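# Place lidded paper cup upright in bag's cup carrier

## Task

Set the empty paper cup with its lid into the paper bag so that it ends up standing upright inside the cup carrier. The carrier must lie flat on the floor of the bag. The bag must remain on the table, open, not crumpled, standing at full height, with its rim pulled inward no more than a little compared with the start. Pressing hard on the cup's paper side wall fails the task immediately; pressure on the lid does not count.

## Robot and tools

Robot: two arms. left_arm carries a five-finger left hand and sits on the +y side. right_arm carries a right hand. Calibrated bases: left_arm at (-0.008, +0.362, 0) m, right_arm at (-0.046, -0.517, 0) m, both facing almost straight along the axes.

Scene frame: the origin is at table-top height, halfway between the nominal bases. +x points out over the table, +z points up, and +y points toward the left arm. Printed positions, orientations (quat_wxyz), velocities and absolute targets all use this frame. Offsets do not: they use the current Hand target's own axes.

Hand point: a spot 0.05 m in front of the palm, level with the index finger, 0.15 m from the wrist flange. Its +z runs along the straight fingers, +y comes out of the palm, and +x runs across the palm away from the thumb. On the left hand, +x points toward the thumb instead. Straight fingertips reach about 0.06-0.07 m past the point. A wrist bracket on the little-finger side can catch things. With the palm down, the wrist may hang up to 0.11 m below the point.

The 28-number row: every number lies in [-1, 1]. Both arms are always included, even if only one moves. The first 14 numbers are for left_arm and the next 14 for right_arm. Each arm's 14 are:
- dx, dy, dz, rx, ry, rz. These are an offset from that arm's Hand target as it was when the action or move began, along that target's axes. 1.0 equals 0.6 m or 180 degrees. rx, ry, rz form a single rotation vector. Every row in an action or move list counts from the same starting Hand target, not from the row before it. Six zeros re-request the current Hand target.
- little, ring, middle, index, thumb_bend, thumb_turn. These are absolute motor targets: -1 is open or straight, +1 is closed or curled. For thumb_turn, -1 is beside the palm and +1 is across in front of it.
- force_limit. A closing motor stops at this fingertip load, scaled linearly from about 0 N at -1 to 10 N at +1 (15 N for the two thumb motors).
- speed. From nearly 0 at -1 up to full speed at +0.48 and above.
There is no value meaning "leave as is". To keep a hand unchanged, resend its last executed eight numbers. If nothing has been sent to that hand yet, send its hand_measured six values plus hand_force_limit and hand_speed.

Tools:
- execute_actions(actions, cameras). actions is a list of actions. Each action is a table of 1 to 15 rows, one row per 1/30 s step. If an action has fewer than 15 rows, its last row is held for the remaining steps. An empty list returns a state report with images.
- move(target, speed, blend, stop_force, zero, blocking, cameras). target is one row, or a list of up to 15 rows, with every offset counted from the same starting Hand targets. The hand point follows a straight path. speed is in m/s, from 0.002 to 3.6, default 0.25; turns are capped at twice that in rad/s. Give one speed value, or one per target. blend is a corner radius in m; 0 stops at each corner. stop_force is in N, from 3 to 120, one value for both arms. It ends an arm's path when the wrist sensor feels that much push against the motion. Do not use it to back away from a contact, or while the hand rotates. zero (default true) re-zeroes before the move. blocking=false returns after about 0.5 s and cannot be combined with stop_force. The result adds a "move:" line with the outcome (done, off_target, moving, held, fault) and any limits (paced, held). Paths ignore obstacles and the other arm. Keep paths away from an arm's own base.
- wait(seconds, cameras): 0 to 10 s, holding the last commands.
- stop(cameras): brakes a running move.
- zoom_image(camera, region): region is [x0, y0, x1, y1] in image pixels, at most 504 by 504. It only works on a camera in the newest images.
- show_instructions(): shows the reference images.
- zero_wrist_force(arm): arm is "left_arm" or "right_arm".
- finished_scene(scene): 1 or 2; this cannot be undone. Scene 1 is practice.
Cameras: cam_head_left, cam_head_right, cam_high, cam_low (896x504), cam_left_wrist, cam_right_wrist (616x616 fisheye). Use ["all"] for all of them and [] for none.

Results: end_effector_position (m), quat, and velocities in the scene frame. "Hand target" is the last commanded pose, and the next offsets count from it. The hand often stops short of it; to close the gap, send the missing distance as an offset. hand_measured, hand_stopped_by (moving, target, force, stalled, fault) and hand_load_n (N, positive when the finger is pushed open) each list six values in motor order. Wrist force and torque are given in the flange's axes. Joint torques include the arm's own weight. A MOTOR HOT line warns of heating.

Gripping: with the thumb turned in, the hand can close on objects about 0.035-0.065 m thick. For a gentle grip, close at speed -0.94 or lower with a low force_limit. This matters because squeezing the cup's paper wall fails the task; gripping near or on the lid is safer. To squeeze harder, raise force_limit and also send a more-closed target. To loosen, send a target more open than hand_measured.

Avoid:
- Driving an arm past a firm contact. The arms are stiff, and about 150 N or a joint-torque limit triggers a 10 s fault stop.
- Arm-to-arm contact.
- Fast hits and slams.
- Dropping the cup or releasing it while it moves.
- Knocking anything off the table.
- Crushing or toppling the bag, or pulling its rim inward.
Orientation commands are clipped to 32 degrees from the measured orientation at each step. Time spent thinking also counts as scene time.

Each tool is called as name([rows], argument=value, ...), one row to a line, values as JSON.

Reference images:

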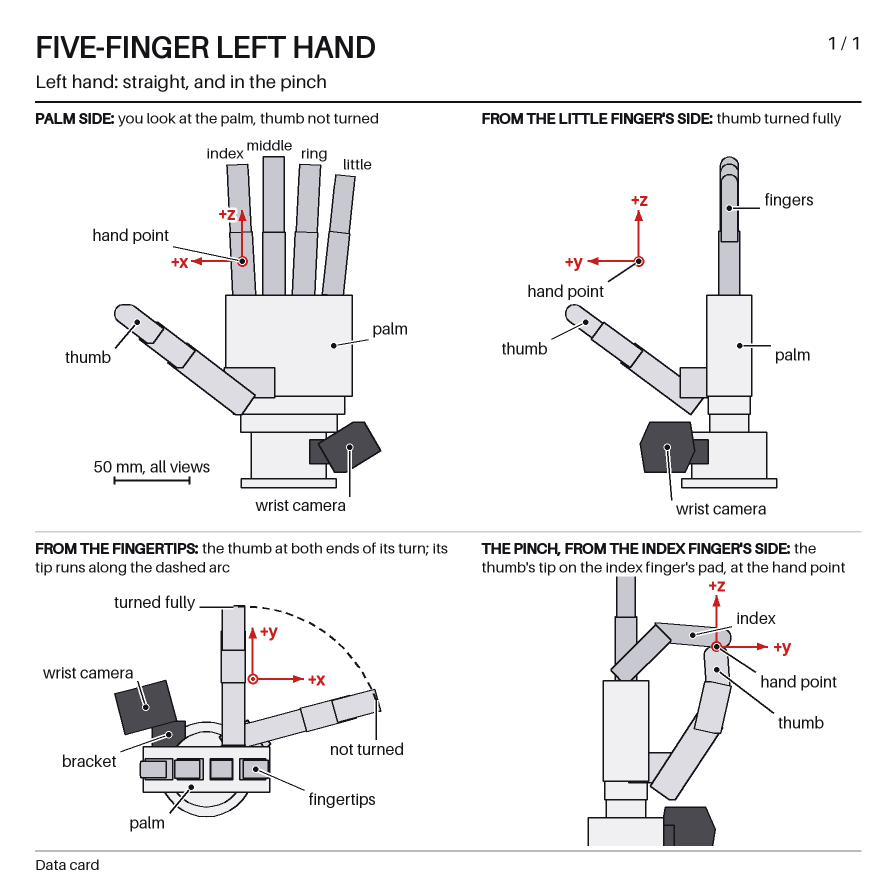

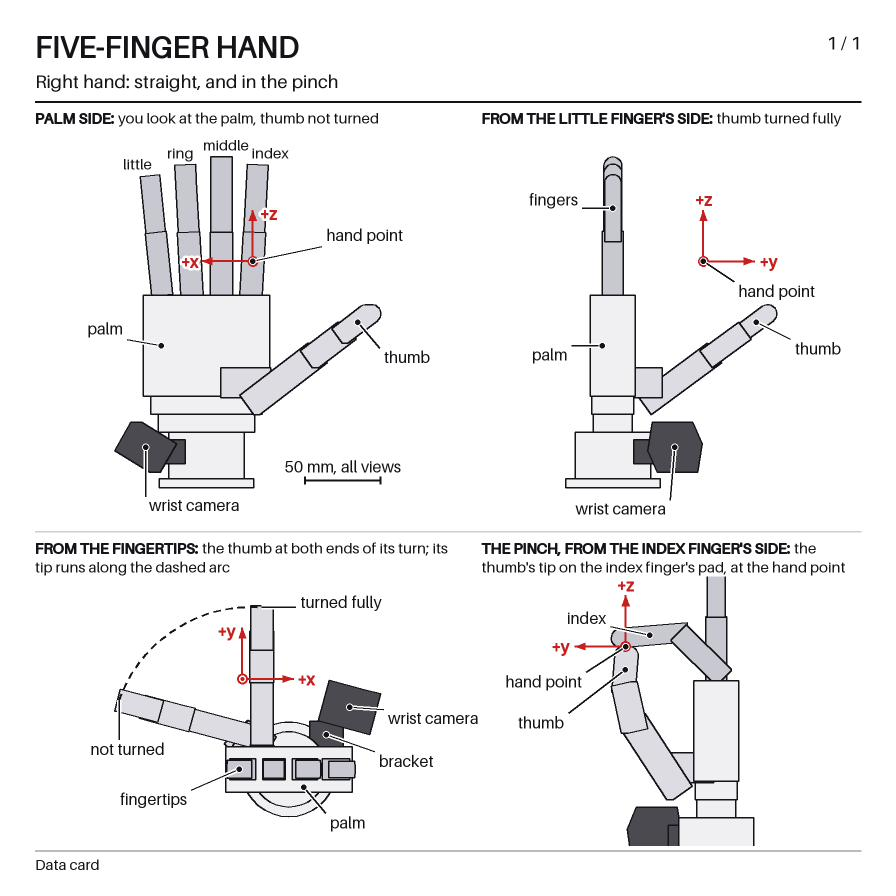

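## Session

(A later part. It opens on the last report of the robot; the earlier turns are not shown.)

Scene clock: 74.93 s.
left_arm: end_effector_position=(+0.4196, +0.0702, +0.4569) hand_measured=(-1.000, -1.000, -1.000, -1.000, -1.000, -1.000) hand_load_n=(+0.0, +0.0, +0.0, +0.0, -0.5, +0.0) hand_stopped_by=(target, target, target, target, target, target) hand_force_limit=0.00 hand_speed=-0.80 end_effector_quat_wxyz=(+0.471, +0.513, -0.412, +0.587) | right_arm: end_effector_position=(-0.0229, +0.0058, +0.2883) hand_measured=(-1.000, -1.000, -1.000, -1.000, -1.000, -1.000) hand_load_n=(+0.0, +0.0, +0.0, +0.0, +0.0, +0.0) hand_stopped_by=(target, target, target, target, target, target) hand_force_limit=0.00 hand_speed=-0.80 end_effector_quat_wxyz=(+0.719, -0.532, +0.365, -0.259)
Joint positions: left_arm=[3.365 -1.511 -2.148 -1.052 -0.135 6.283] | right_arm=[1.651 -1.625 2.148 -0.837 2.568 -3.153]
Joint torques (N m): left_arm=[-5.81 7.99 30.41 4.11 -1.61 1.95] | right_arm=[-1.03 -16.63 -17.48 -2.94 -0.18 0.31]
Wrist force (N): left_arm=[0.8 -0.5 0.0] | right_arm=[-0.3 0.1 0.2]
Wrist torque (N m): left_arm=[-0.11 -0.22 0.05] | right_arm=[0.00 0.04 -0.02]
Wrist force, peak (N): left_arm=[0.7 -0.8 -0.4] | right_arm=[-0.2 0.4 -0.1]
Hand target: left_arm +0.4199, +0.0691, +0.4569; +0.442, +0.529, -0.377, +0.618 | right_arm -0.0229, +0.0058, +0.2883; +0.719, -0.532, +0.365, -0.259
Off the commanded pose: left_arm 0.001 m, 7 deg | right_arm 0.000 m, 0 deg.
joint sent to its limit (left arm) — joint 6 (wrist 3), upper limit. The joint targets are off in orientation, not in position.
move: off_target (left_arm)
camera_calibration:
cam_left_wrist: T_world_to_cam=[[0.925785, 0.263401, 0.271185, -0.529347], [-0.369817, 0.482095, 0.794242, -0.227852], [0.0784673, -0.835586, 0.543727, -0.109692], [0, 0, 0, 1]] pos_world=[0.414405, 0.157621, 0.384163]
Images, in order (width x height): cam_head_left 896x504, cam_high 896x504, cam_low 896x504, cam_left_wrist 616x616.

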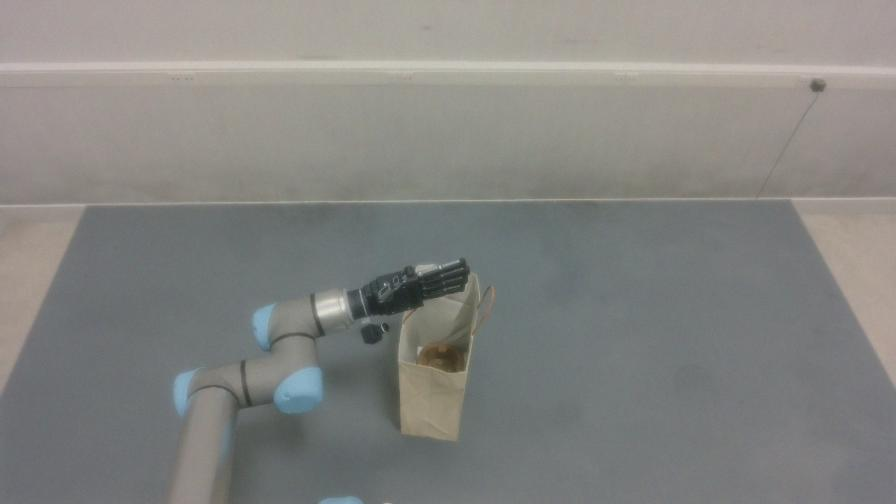

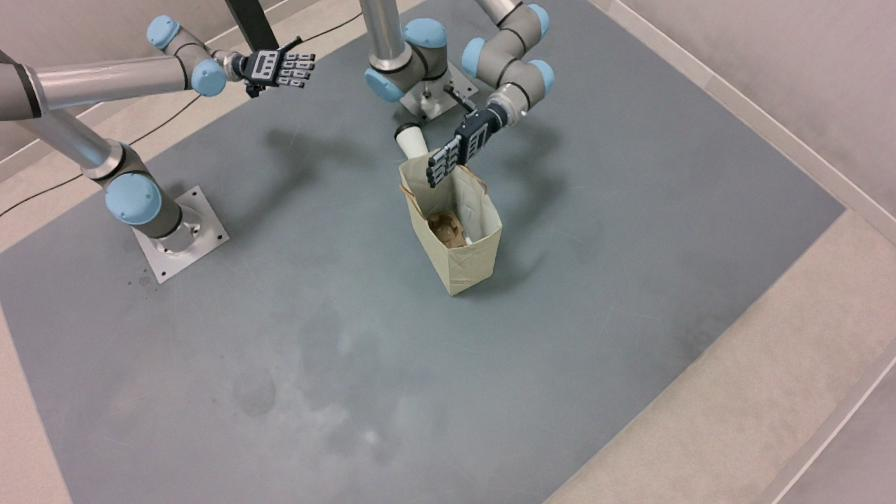

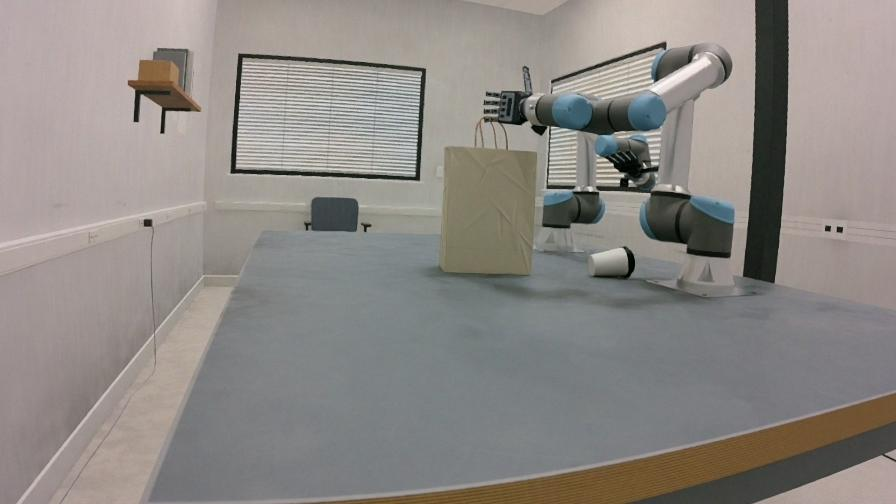

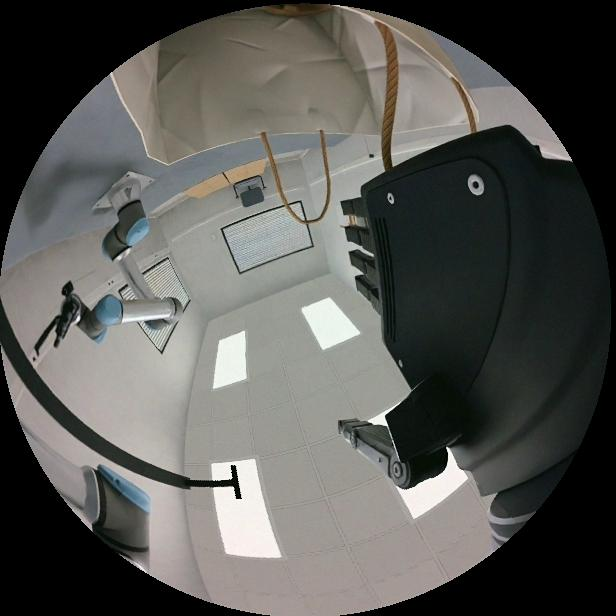

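zoom_image(camera="cam_left_wrist", region=[230, 0, 530, 300])

zoom_image(camera="cam_head_left", region=[340, 220, 540, 460])

Scaled by 1.680 from the camera's 616x616 image, which has a finer 880x880 frame.

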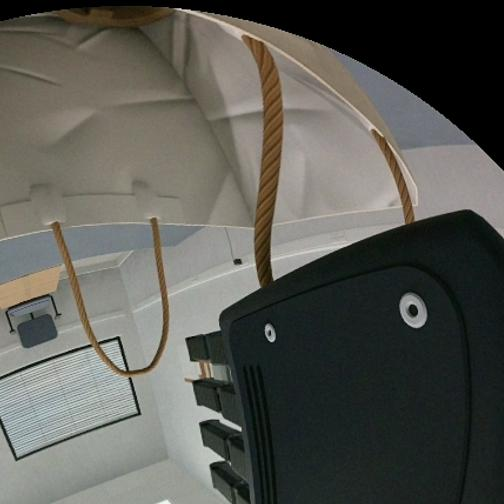

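Scaled by 2.100 from the camera's 896x504 image, which has a finer 1280x720 frame.

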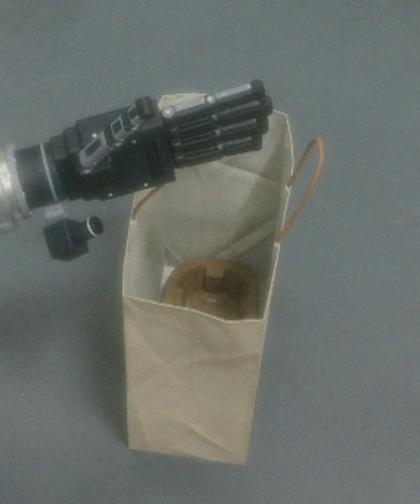

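move(target=[0.0494,0,0.0078,0,0,0,-1,-1,-1,-1,-1,-1,0,-0.8,0,0,0,0,0,0,-1,-1,-1,-1,-1,-1,0,-0.8], speed=0.05, cameras=["cam_head_left","cam_high","cam_low","cam_left_wrist"])

zoom_image(camera="cam_high", region=[380, 80, 600, 300])

Scene clock: 79.20 s.
left_arm: end_effector_position=(+0.4197, +0.0701, +0.4869) hand_measured=(-1.000, -1.000, -1.000, -1.000, -1.000, -1.000) hand_load_n=(+0.0, +0.0, +0.0, +0.0, +0.0, +0.0) hand_stopped_by=(target, target, target, target, target, target) hand_force_limit=0.00 hand_speed=-0.80 end_effector_quat_wxyz=(+0.472, +0.513, -0.412, +0.587) | right_arm: end_effector_position=(-0.0229, +0.0058, +0.2883) hand_measured=(-1.000, -1.000, -1.000, -1.000, -1.000, -1.000) hand_load_n=(+0.0, +0.0, +0.0, +0.0, +0.0, +0.0) hand_stopped_by=(target, target, target, target, target, target) hand_force_limit=0.00 hand_speed=-0.80 end_effector_quat_wxyz=(+0.719, -0.532, +0.365, -0.259)
Joint positions: left_arm=[3.365 -1.474 -2.096 -1.141 -0.135 6.283] | right_arm=[1.651 -1.625 2.148 -0.837 2.568 -3.153]
Joint torques (N m): left_arm=[-6.79 24.69 30.78 0.65 0.44 1.81] | right_arm=[-0.64 -16.31 -17.29 -3.03 -0.17 0.37]
Wrist force (N): left_arm=[0.6 -0.6 -0.1] | right_arm=[0.1 0.1 -0.1]
Wrist torque (N m): left_arm=[-0.13 -0.20 0.06] | right_arm=[0.01 -0.01 0.00]
Wrist force, peak (N): left_arm=[0.8 -0.9 0.3] | right_arm=[-0.3 0.3 -0.1]
Hand target: left_arm +0.4199, +0.0691, +0.4870; +0.442, +0.529, -0.377, +0.618 | right_arm -0.0229, +0.0058, +0.2883; +0.719, -0.532, +0.365, -0.259
Off the commanded pose: left_arm 0.001 m, 7 deg | right_arm 0.000 m, 0 deg.
joint sent to its limit (left arm) — joint 6 (wrist 3), upper limit. The joint targets are off in orientation, not in position.
move: off_target (left_arm)
camera_calibration:
cam_left_wrist: T_world_to_cam=[[0.925814, 0.26317, 0.27131, -0.537456], [-0.36983, 0.482464, 0.794012, -0.251511], [0.0780628, -0.835446, 0.544001, -0.126], [0, 0, 0, 1]] pos_world=[0.414404, 0.157521, 0.414064]
Images, in order (width x height): cam_head_left 896x504, cam_high 896x504, cam_low 896x504, cam_left_wrist 616x616.

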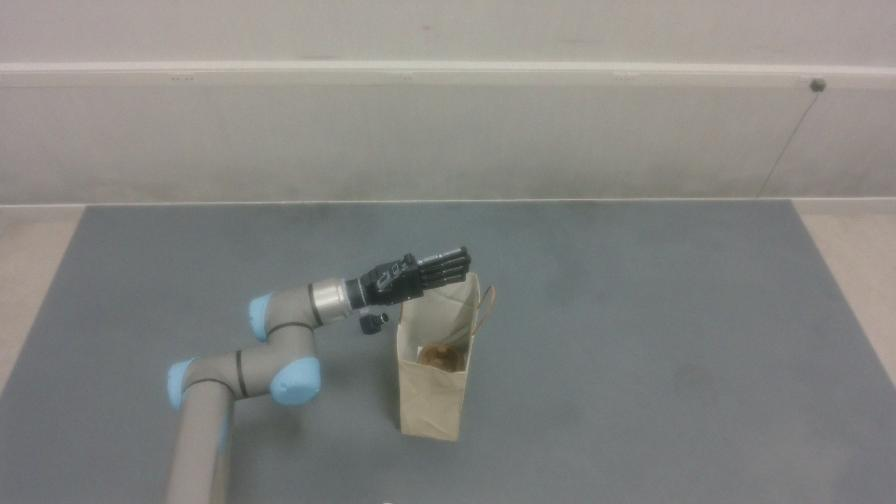

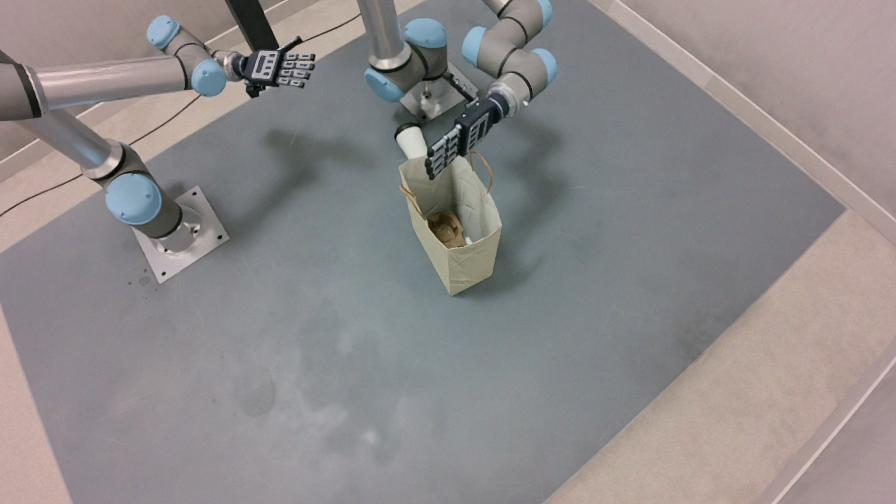

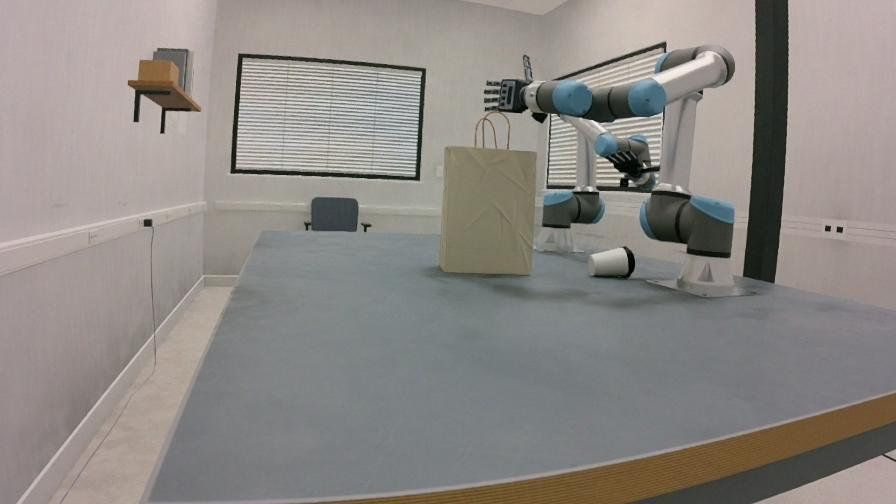

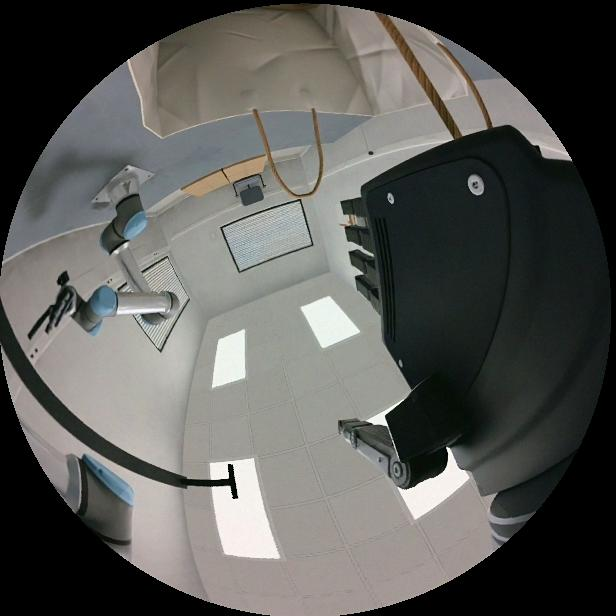

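Scaled by 2.291 from the camera's 896x504 image, which has a finer 1280x720 frame.

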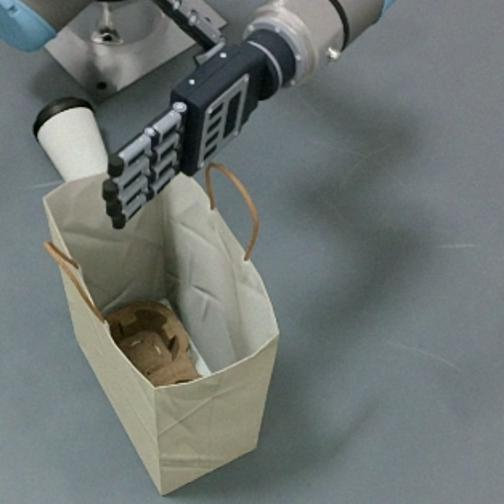

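move([
  [0.1645,0,0.026,0,0,0,-1,-1,-1,-1,-1,-1,0,-0.8,0,0,0,0,0,0,-1,-1,-1,-1,-1,-1,0,-0.8],
  [0.252,0.162,-0.106,-0.3267,-0.0457,-0.025,-1,-1,-1,-1,-1,-1,0,-0.8,0,0,0,0,0,0,-1,-1,-1,-1,-1,-1,0,-0.8],
], speed=[0.15,0.35], cameras=["all"])

zoom_image(camera="cam_high", region=[360, 80, 580, 300])

zoom_image(camera="cam_low", region=[420, 80, 660, 300])

zoom_image(camera="cam_head_right", region=[300, 220, 560, 500])

Scene clock: 85.10 s.
left_arm: end_effector_position=(+0.3000, +0.1191, +0.6265) hand_measured=(-1.000, -1.000, -1.000, -1.000, -1.000, -1.000) hand_load_n=(+0.0, +0.0, +0.0, +0.0, +0.0, +0.0) hand_stopped_by=(target, target, target, target, target, target) hand_force_limit=0.00 hand_speed=-0.80 end_effector_quat_wxyz=(+0.640, +0.299, -0.641, +0.299) | right_arm: end_effector_position=(-0.0229, +0.0058, +0.2883) hand_measured=(-1.000, -1.000, -1.000, -1.000, -1.000, -1.000) hand_load_n=(+0.0, -0.5, +0.0, +0.0, +0.0, +0.0) hand_stopped_by=(target, target, target, target, target, target) hand_force_limit=0.00 hand_speed=-0.80 end_effector_quat_wxyz=(+0.719, -0.532, +0.365, -0.259)
Joint positions: left_arm=[3.233 -1.859 -1.471 0.191 -0.783 4.711] | right_arm=[1.651 -1.625 2.148 -0.837 2.568 -3.153]
Joint torques (N m): left_arm=[-7.12 20.79 28.35 0.58 -1.63 -1.95] | right_arm=[-0.72 -16.24 -16.84 -3.2 -0.09 0.37]
Wrist force (N): left_arm=[0.7 -0.7 -0.2] | right_arm=[-0.1 0.3 0.1]
Wrist torque (N m): left_arm=[-0.12 -0.21 0.26] | right_arm=[0.04 0.01 0.00]
Wrist force, peak (N): left_arm=[1.5 -0.6 0.0] | right_arm=[-0.4 0.3 -0.2]
Hand target: left_arm +0.3000, +0.1191, +0.6265; +0.640, +0.299, -0.641, +0.299 | right_arm -0.0229, +0.0058, +0.2883; +0.719, -0.532, +0.365, -0.259
Off the commanded pose: left_arm 0.000 m, 0 deg | right_arm 0.000 m, 0 deg.
move: done
camera_calibration:
cam_left_wrist: T_world_to_cam=[[0.74957, -0.601613, 0.276056, -0.324633], [0.0838493, 0.499991, 0.861962, -0.610976], [-0.656593, -0.622953, 0.425223, 0.117843], [0, 0, 0, 1]] pos_world=[0.37194, 0.183589, 0.566146]
cam_right_wrist: T_world_to_cam=[[0.183298, 0.0992656, -0.978033, 0.290306], [-0.862337, 0.493909, -0.111486, 0.0207915], [0.471992, 0.863829, 0.176133, 0.0687859], [0, 0, 0, 1]] pos_world=[-0.0677497, -0.0985058, 0.274131]

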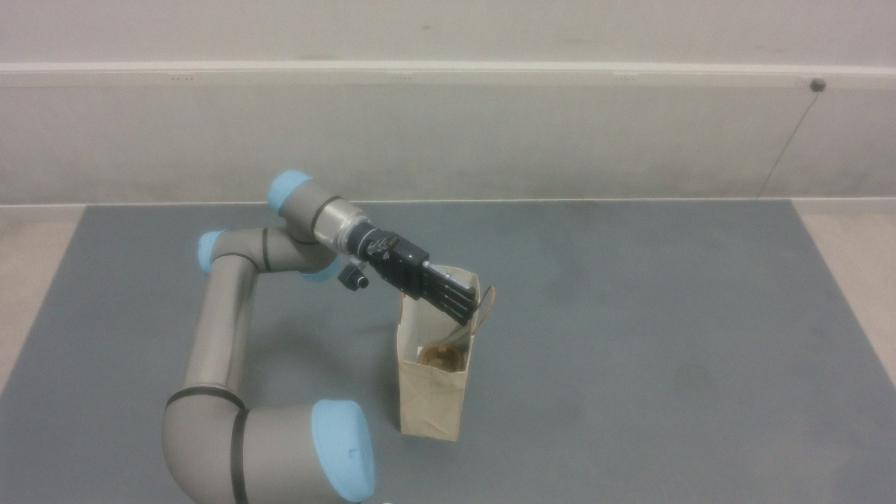

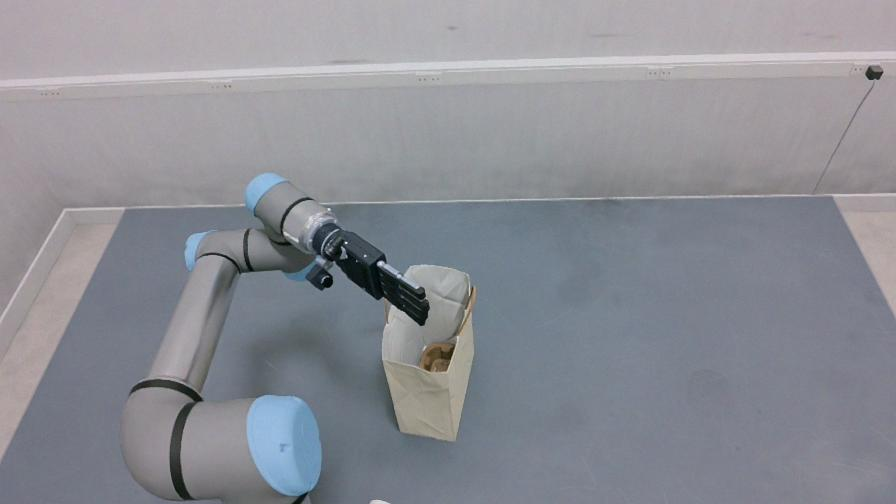

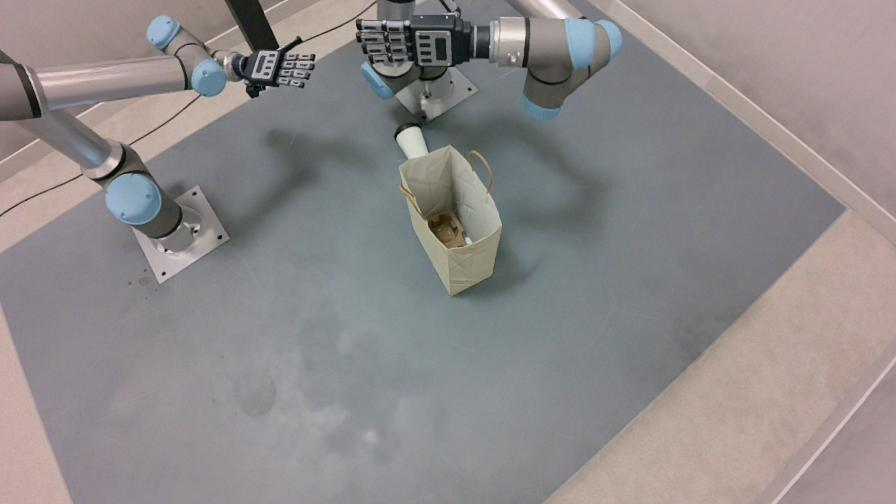

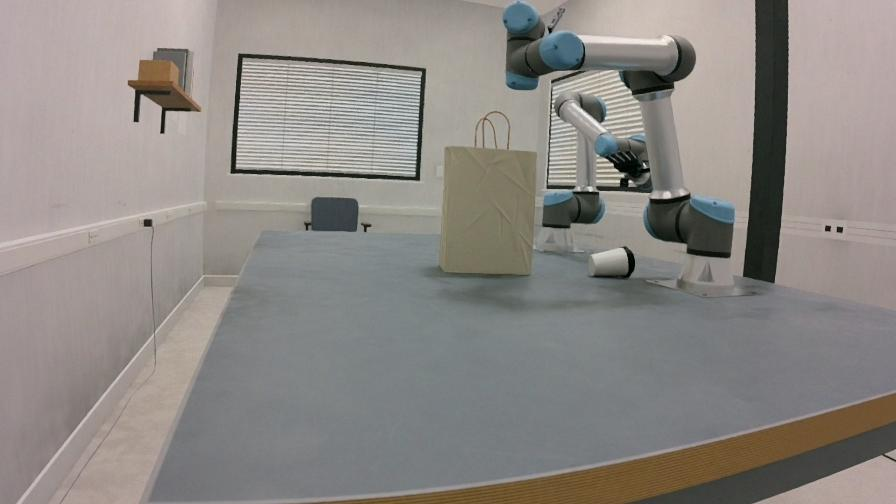

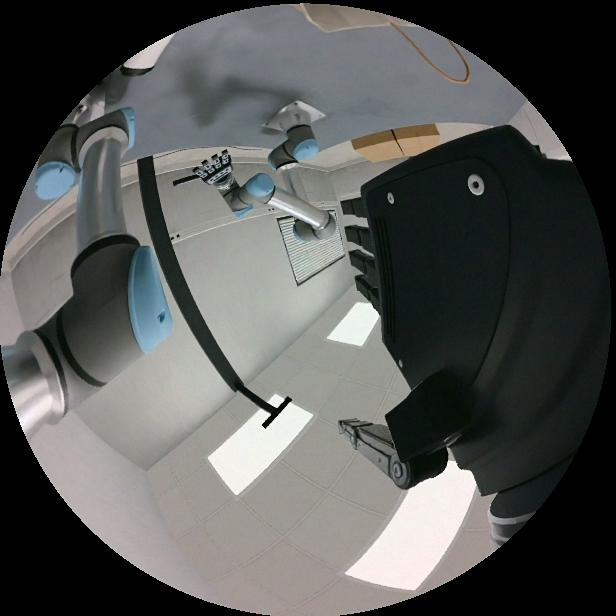

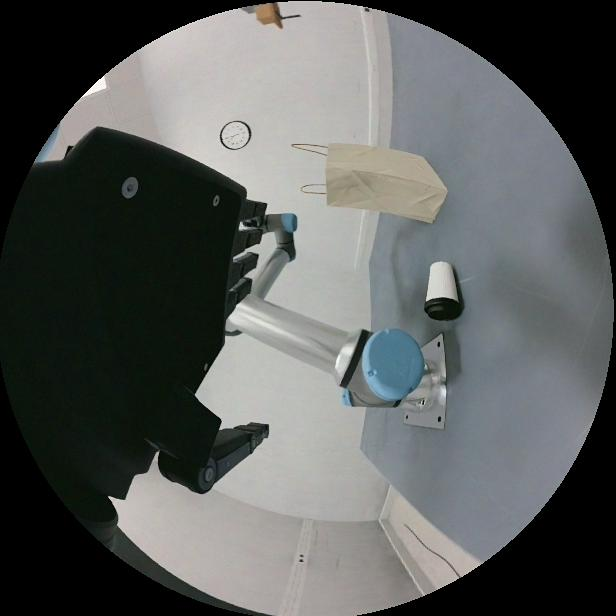

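Scaled by 2.291 from the camera's 896x504 image, which has a finer 1280x720 frame.

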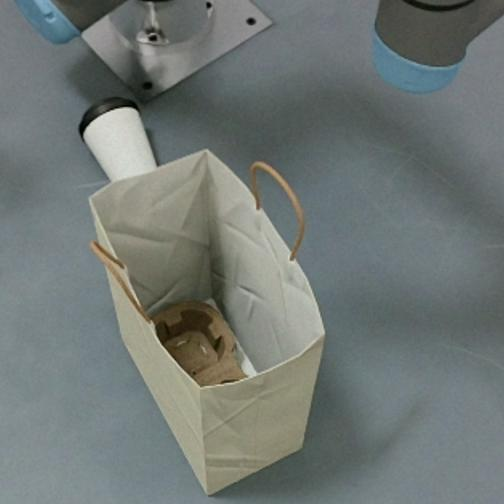

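Scaled by 2.100 from the camera's 896x504 image, which has a finer 1280x720 frame.

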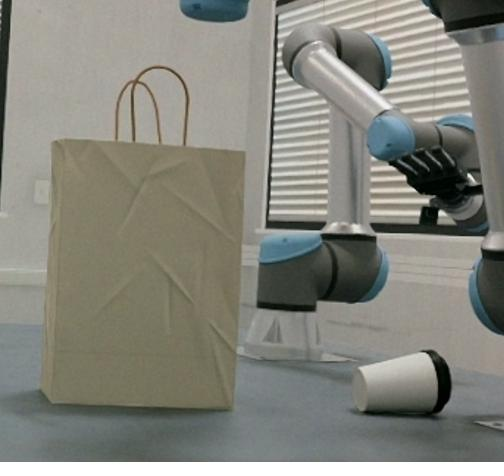

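Scaled by 1.800 from the camera's 896x504 image, which has a finer 1280x720 frame.

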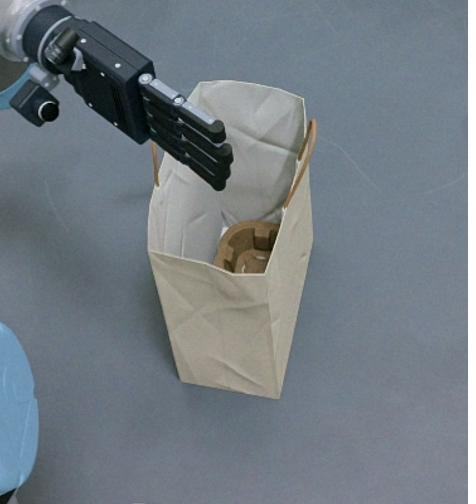

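move(target=[0,0,0,0,0,0,-1,-1,-1,-1,-1,-1,0,-0.8,-0.004,-0.0165,0.217,-0.2921,-0.1825,-0.1321,-1,-1,-1,-0.5,-1,1,-0.5,0], speed=0.35, cameras=["cam_high","cam_low","cam_right_wrist"])

Scene clock: 98.13 s.
left_arm: end_effector_position=(+0.3000, +0.1191, +0.6265) hand_measured=(-1.000, -1.000, -1.000, -1.000, -1.000, -1.000) hand_load_n=(+0.0, +0.0, +0.0, +0.0, +0.0, +0.0) hand_stopped_by=(target, target, target, target, target, target) hand_force_limit=0.00 hand_speed=-0.80 end_effector_quat_wxyz=(+0.640, +0.299, -0.641, +0.299) | right_arm: end_effector_position=(+0.0800, +0.0796, +0.3202) hand_measured=(-1.000, -1.000, -1.000, -0.500, -1.000, +1.000) hand_load_n=(+0.0, +0.0, +0.0, +0.0, +0.0, +0.0) hand_stopped_by=(target, target, target, target, target, target) hand_force_limit=-0.50 hand_speed=0.00 end_effector_quat_wxyz=(-0.419, +0.898, -0.119, +0.055)
Joint positions: left_arm=[3.233 -1.859 -1.471 0.191 -0.783 4.711] | right_arm=[1.025 -1.309 1.234 0.794 1.349 -3.332]
Joint torques (N m): left_arm=[-6.55 21.59 28.4 0.53 -1.74 -1.59] | right_arm=[-14.34 -21.97 -33.23 3.11 -2.84 -1.68]
Wrist force (N): left_arm=[0.6 -0.7 0.0] | right_arm=[0.1 0.2 0.0]
Wrist torque (N m): left_arm=[-0.14 -0.19 0.25] | right_arm=[-0.07 0.02 0.20]
Wrist force, peak (N): left_arm=[0.7 -1.1 0.0] | right_arm=[-0.3 0.4 -0.7]
Hand target: left_arm +0.3000, +0.1191, +0.6265; +0.640, +0.299, -0.641, +0.299 | right_arm +0.0800, +0.0796, +0.3202; -0.419, +0.899, -0.119, +0.055
Off the commanded pose: left_arm 0.000 m, 0 deg | right_arm 0.000 m, 0 deg.
move: done
camera_calibration:
cam_right_wrist: T_world_to_cam=[[0.116293, -0.638382, -0.760884, 0.28986], [-0.96436, -0.25589, 0.0673002, 0.0871576], [-0.237666, 0.72594, -0.645388, 0.281616], [0, 0, 0, 1]] pos_world=[0.117273, 0.00290802, 0.396436]
Images, in order (width x height): cam_high 896x504, cam_low 896x504, cam_right_wrist 616x616.

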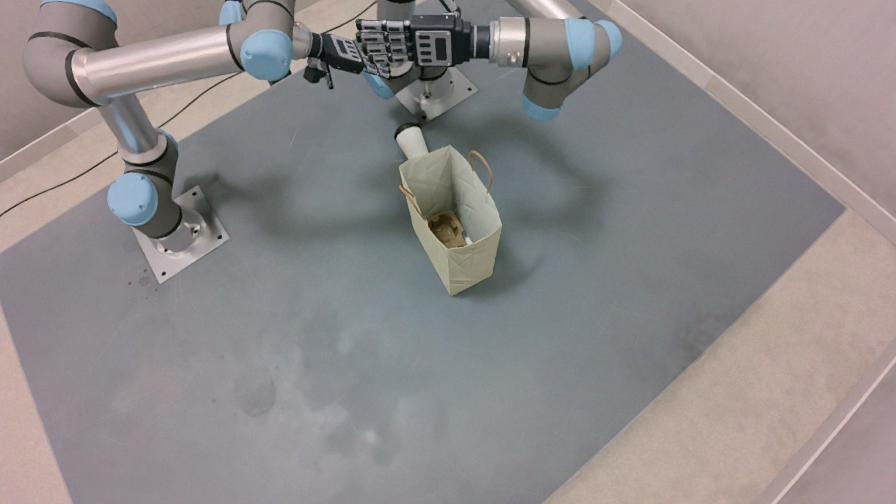

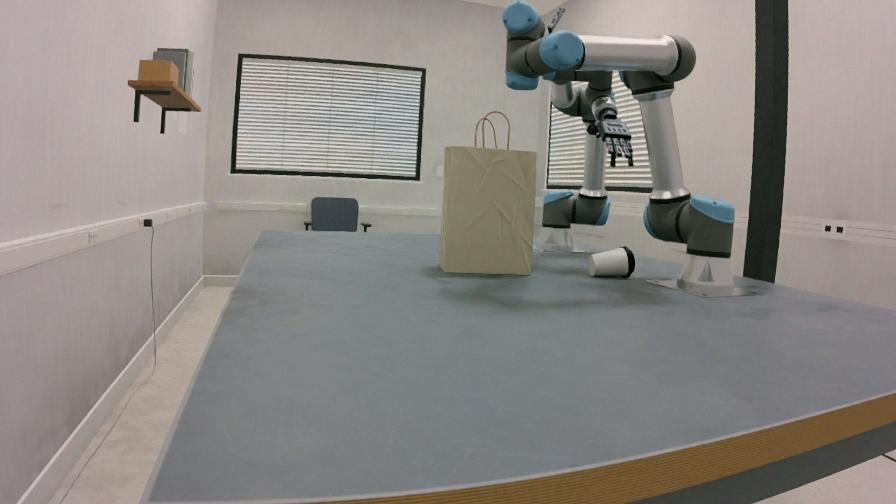

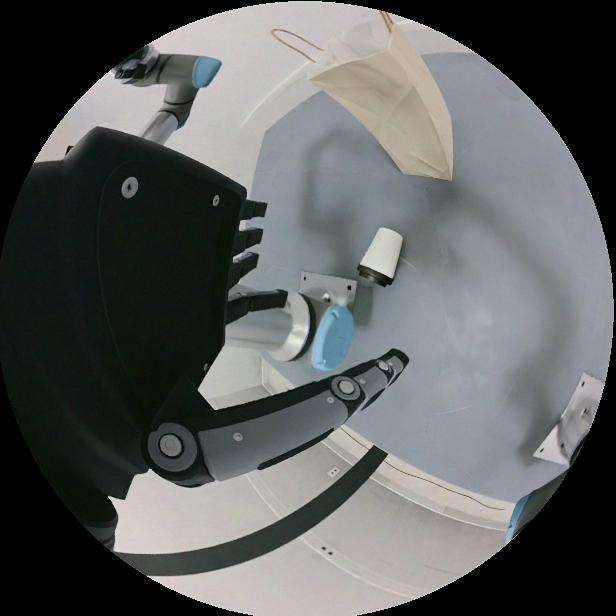

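zoom_image(camera="cam_right_wrist", region=[320, 200, 440, 320])

Scaled by 4.200 from the camera's 616x616 image, which has a finer 880x880 frame.

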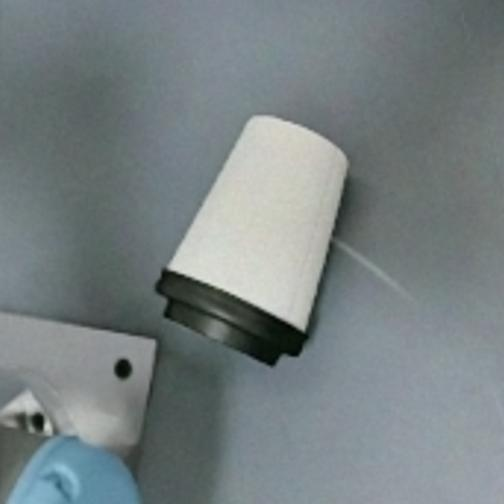

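move(target=[0,0,0,0,0,0,-1,-1,-1,-1,-1,-1,0,-0.8,-0.0033,0.0785,0.3213,0,-0.0128,-0.0107,-1,-1,-1,-0.55,-1,1,-0.5,0], speed=0.15, cameras=["cam_high","cam_low","cam_right_wrist"])

zoom_image(camera="cam_right_wrist", region=[250, 180, 450, 380])

zoom_image(camera="cam_low", region=[540, 120, 740, 320])

Scene clock: 101.50 s.
left_arm: end_effector_position=(+0.3000, +0.1191, +0.6265) hand_measured=(-1.000, -1.000, -1.000, -1.000, -1.000, -1.000) hand_load_n=(+0.0, +0.0, +0.0, +0.0, +0.0, +0.0) hand_stopped_by=(target, target, target, target, target, target) hand_force_limit=0.00 hand_speed=-0.80 end_effector_quat_wxyz=(+0.640, +0.299, -0.641, +0.299) | right_arm: end_effector_position=(+0.1085, +0.1934, +0.1603) hand_measured=(-1.000, -1.000, -1.000, -0.550, -1.000, +1.000) hand_load_n=(+0.0, +0.0, +0.0, +0.0, +0.0, +0.0) hand_stopped_by=(target, target, target, target, target, target) hand_force_limit=-0.50 hand_speed=0.00 end_effector_quat_wxyz=(-0.420, +0.901, -0.095, +0.044)
Joint positions: left_arm=[3.233 -1.859 -1.471 0.191 -0.783 4.711] | right_arm=[1.076 -0.973 1.157 0.536 1.348 -3.332]
Joint torques (N m): left_arm=[-6.27 20.57 28.28 0.55 -1.71 -1.69] | right_arm=[12.97 -34.83 -34.85 -2.17 -1.53 -1.2]
Wrist force (N): left_arm=[0.4 -0.5 -0.2] | right_arm=[0.4 -0.1 -0.3]
Wrist torque (N m): left_arm=[-0.09 -0.16 0.23] | right_arm=[-0.09 -0.05 0.16]
Wrist force, peak (N): left_arm=[0.9 -1.1 -0.2] | right_arm=[0.5 -0.2 -1.0]
Hand target: left_arm +0.3000, +0.1191, +0.6265; +0.640, +0.299, -0.641, +0.299 | right_arm +0.1085, +0.1935, +0.1602; -0.420, +0.901, -0.095, +0.044
Off the commanded pose: left_arm 0.000 m, 0 deg | right_arm 0.000 m, 0 deg.
move: done
camera_calibration:
cam_right_wrist: T_world_to_cam=[[0.149551, -0.631426, -0.760879, 0.232604], [-0.949569, -0.306213, 0.0674769, 0.162708], [-0.275597, 0.712415, -0.645376, 0.109288], [0, 0, 0, 1]] pos_world=[0.149835, 0.118837, 0.236536]
Images, in order (width x height): cam_high 896x504, cam_low 896x504, cam_right_wrist 616x616.

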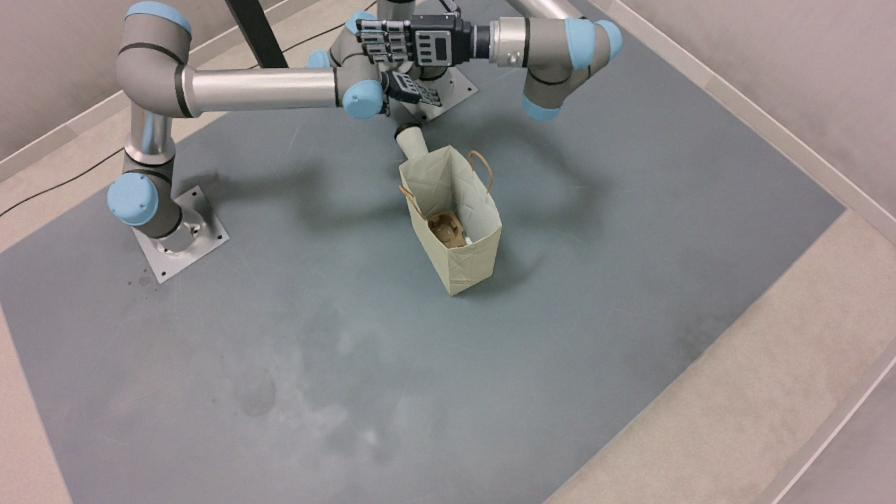

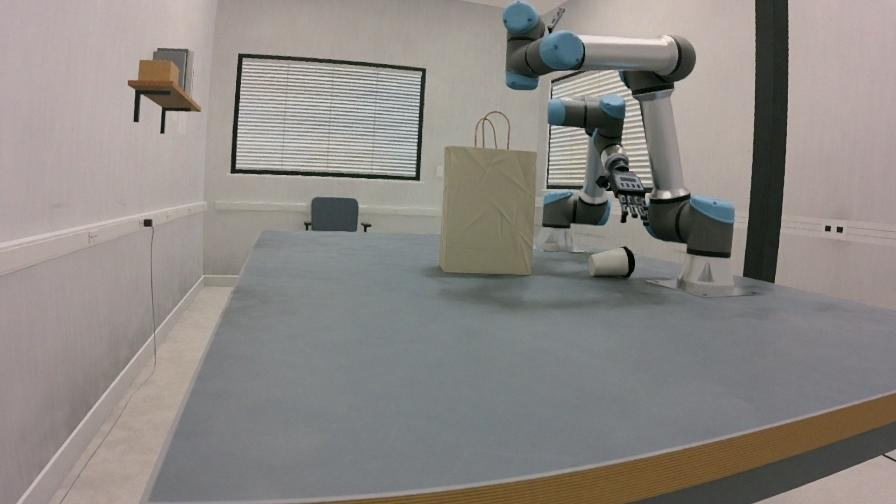

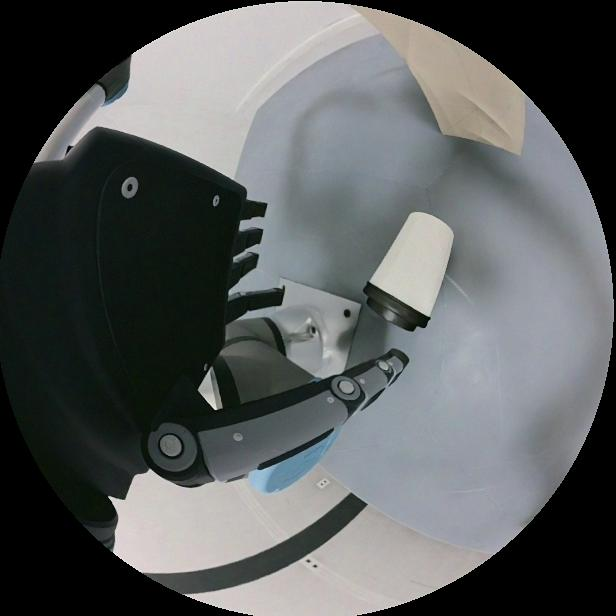

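Scaled by 2.520 from the camera's 616x616 image, which has a finer 880x880 frame.

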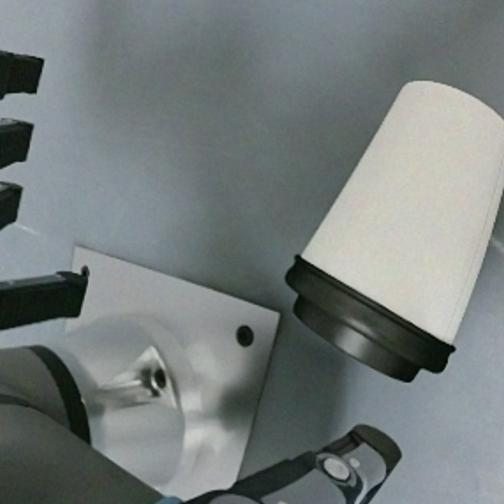

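Scaled by 2.520 from the camera's 896x504 image, which has a finer 1280x720 frame.

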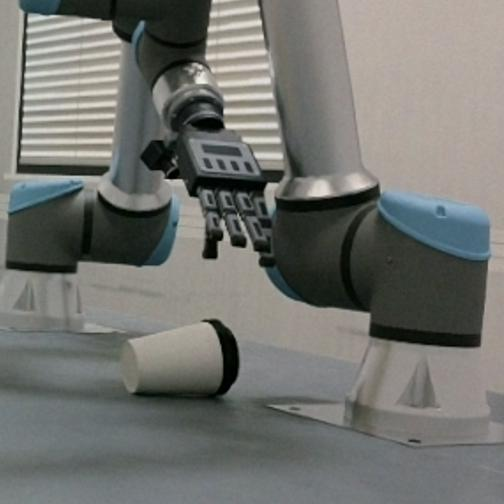

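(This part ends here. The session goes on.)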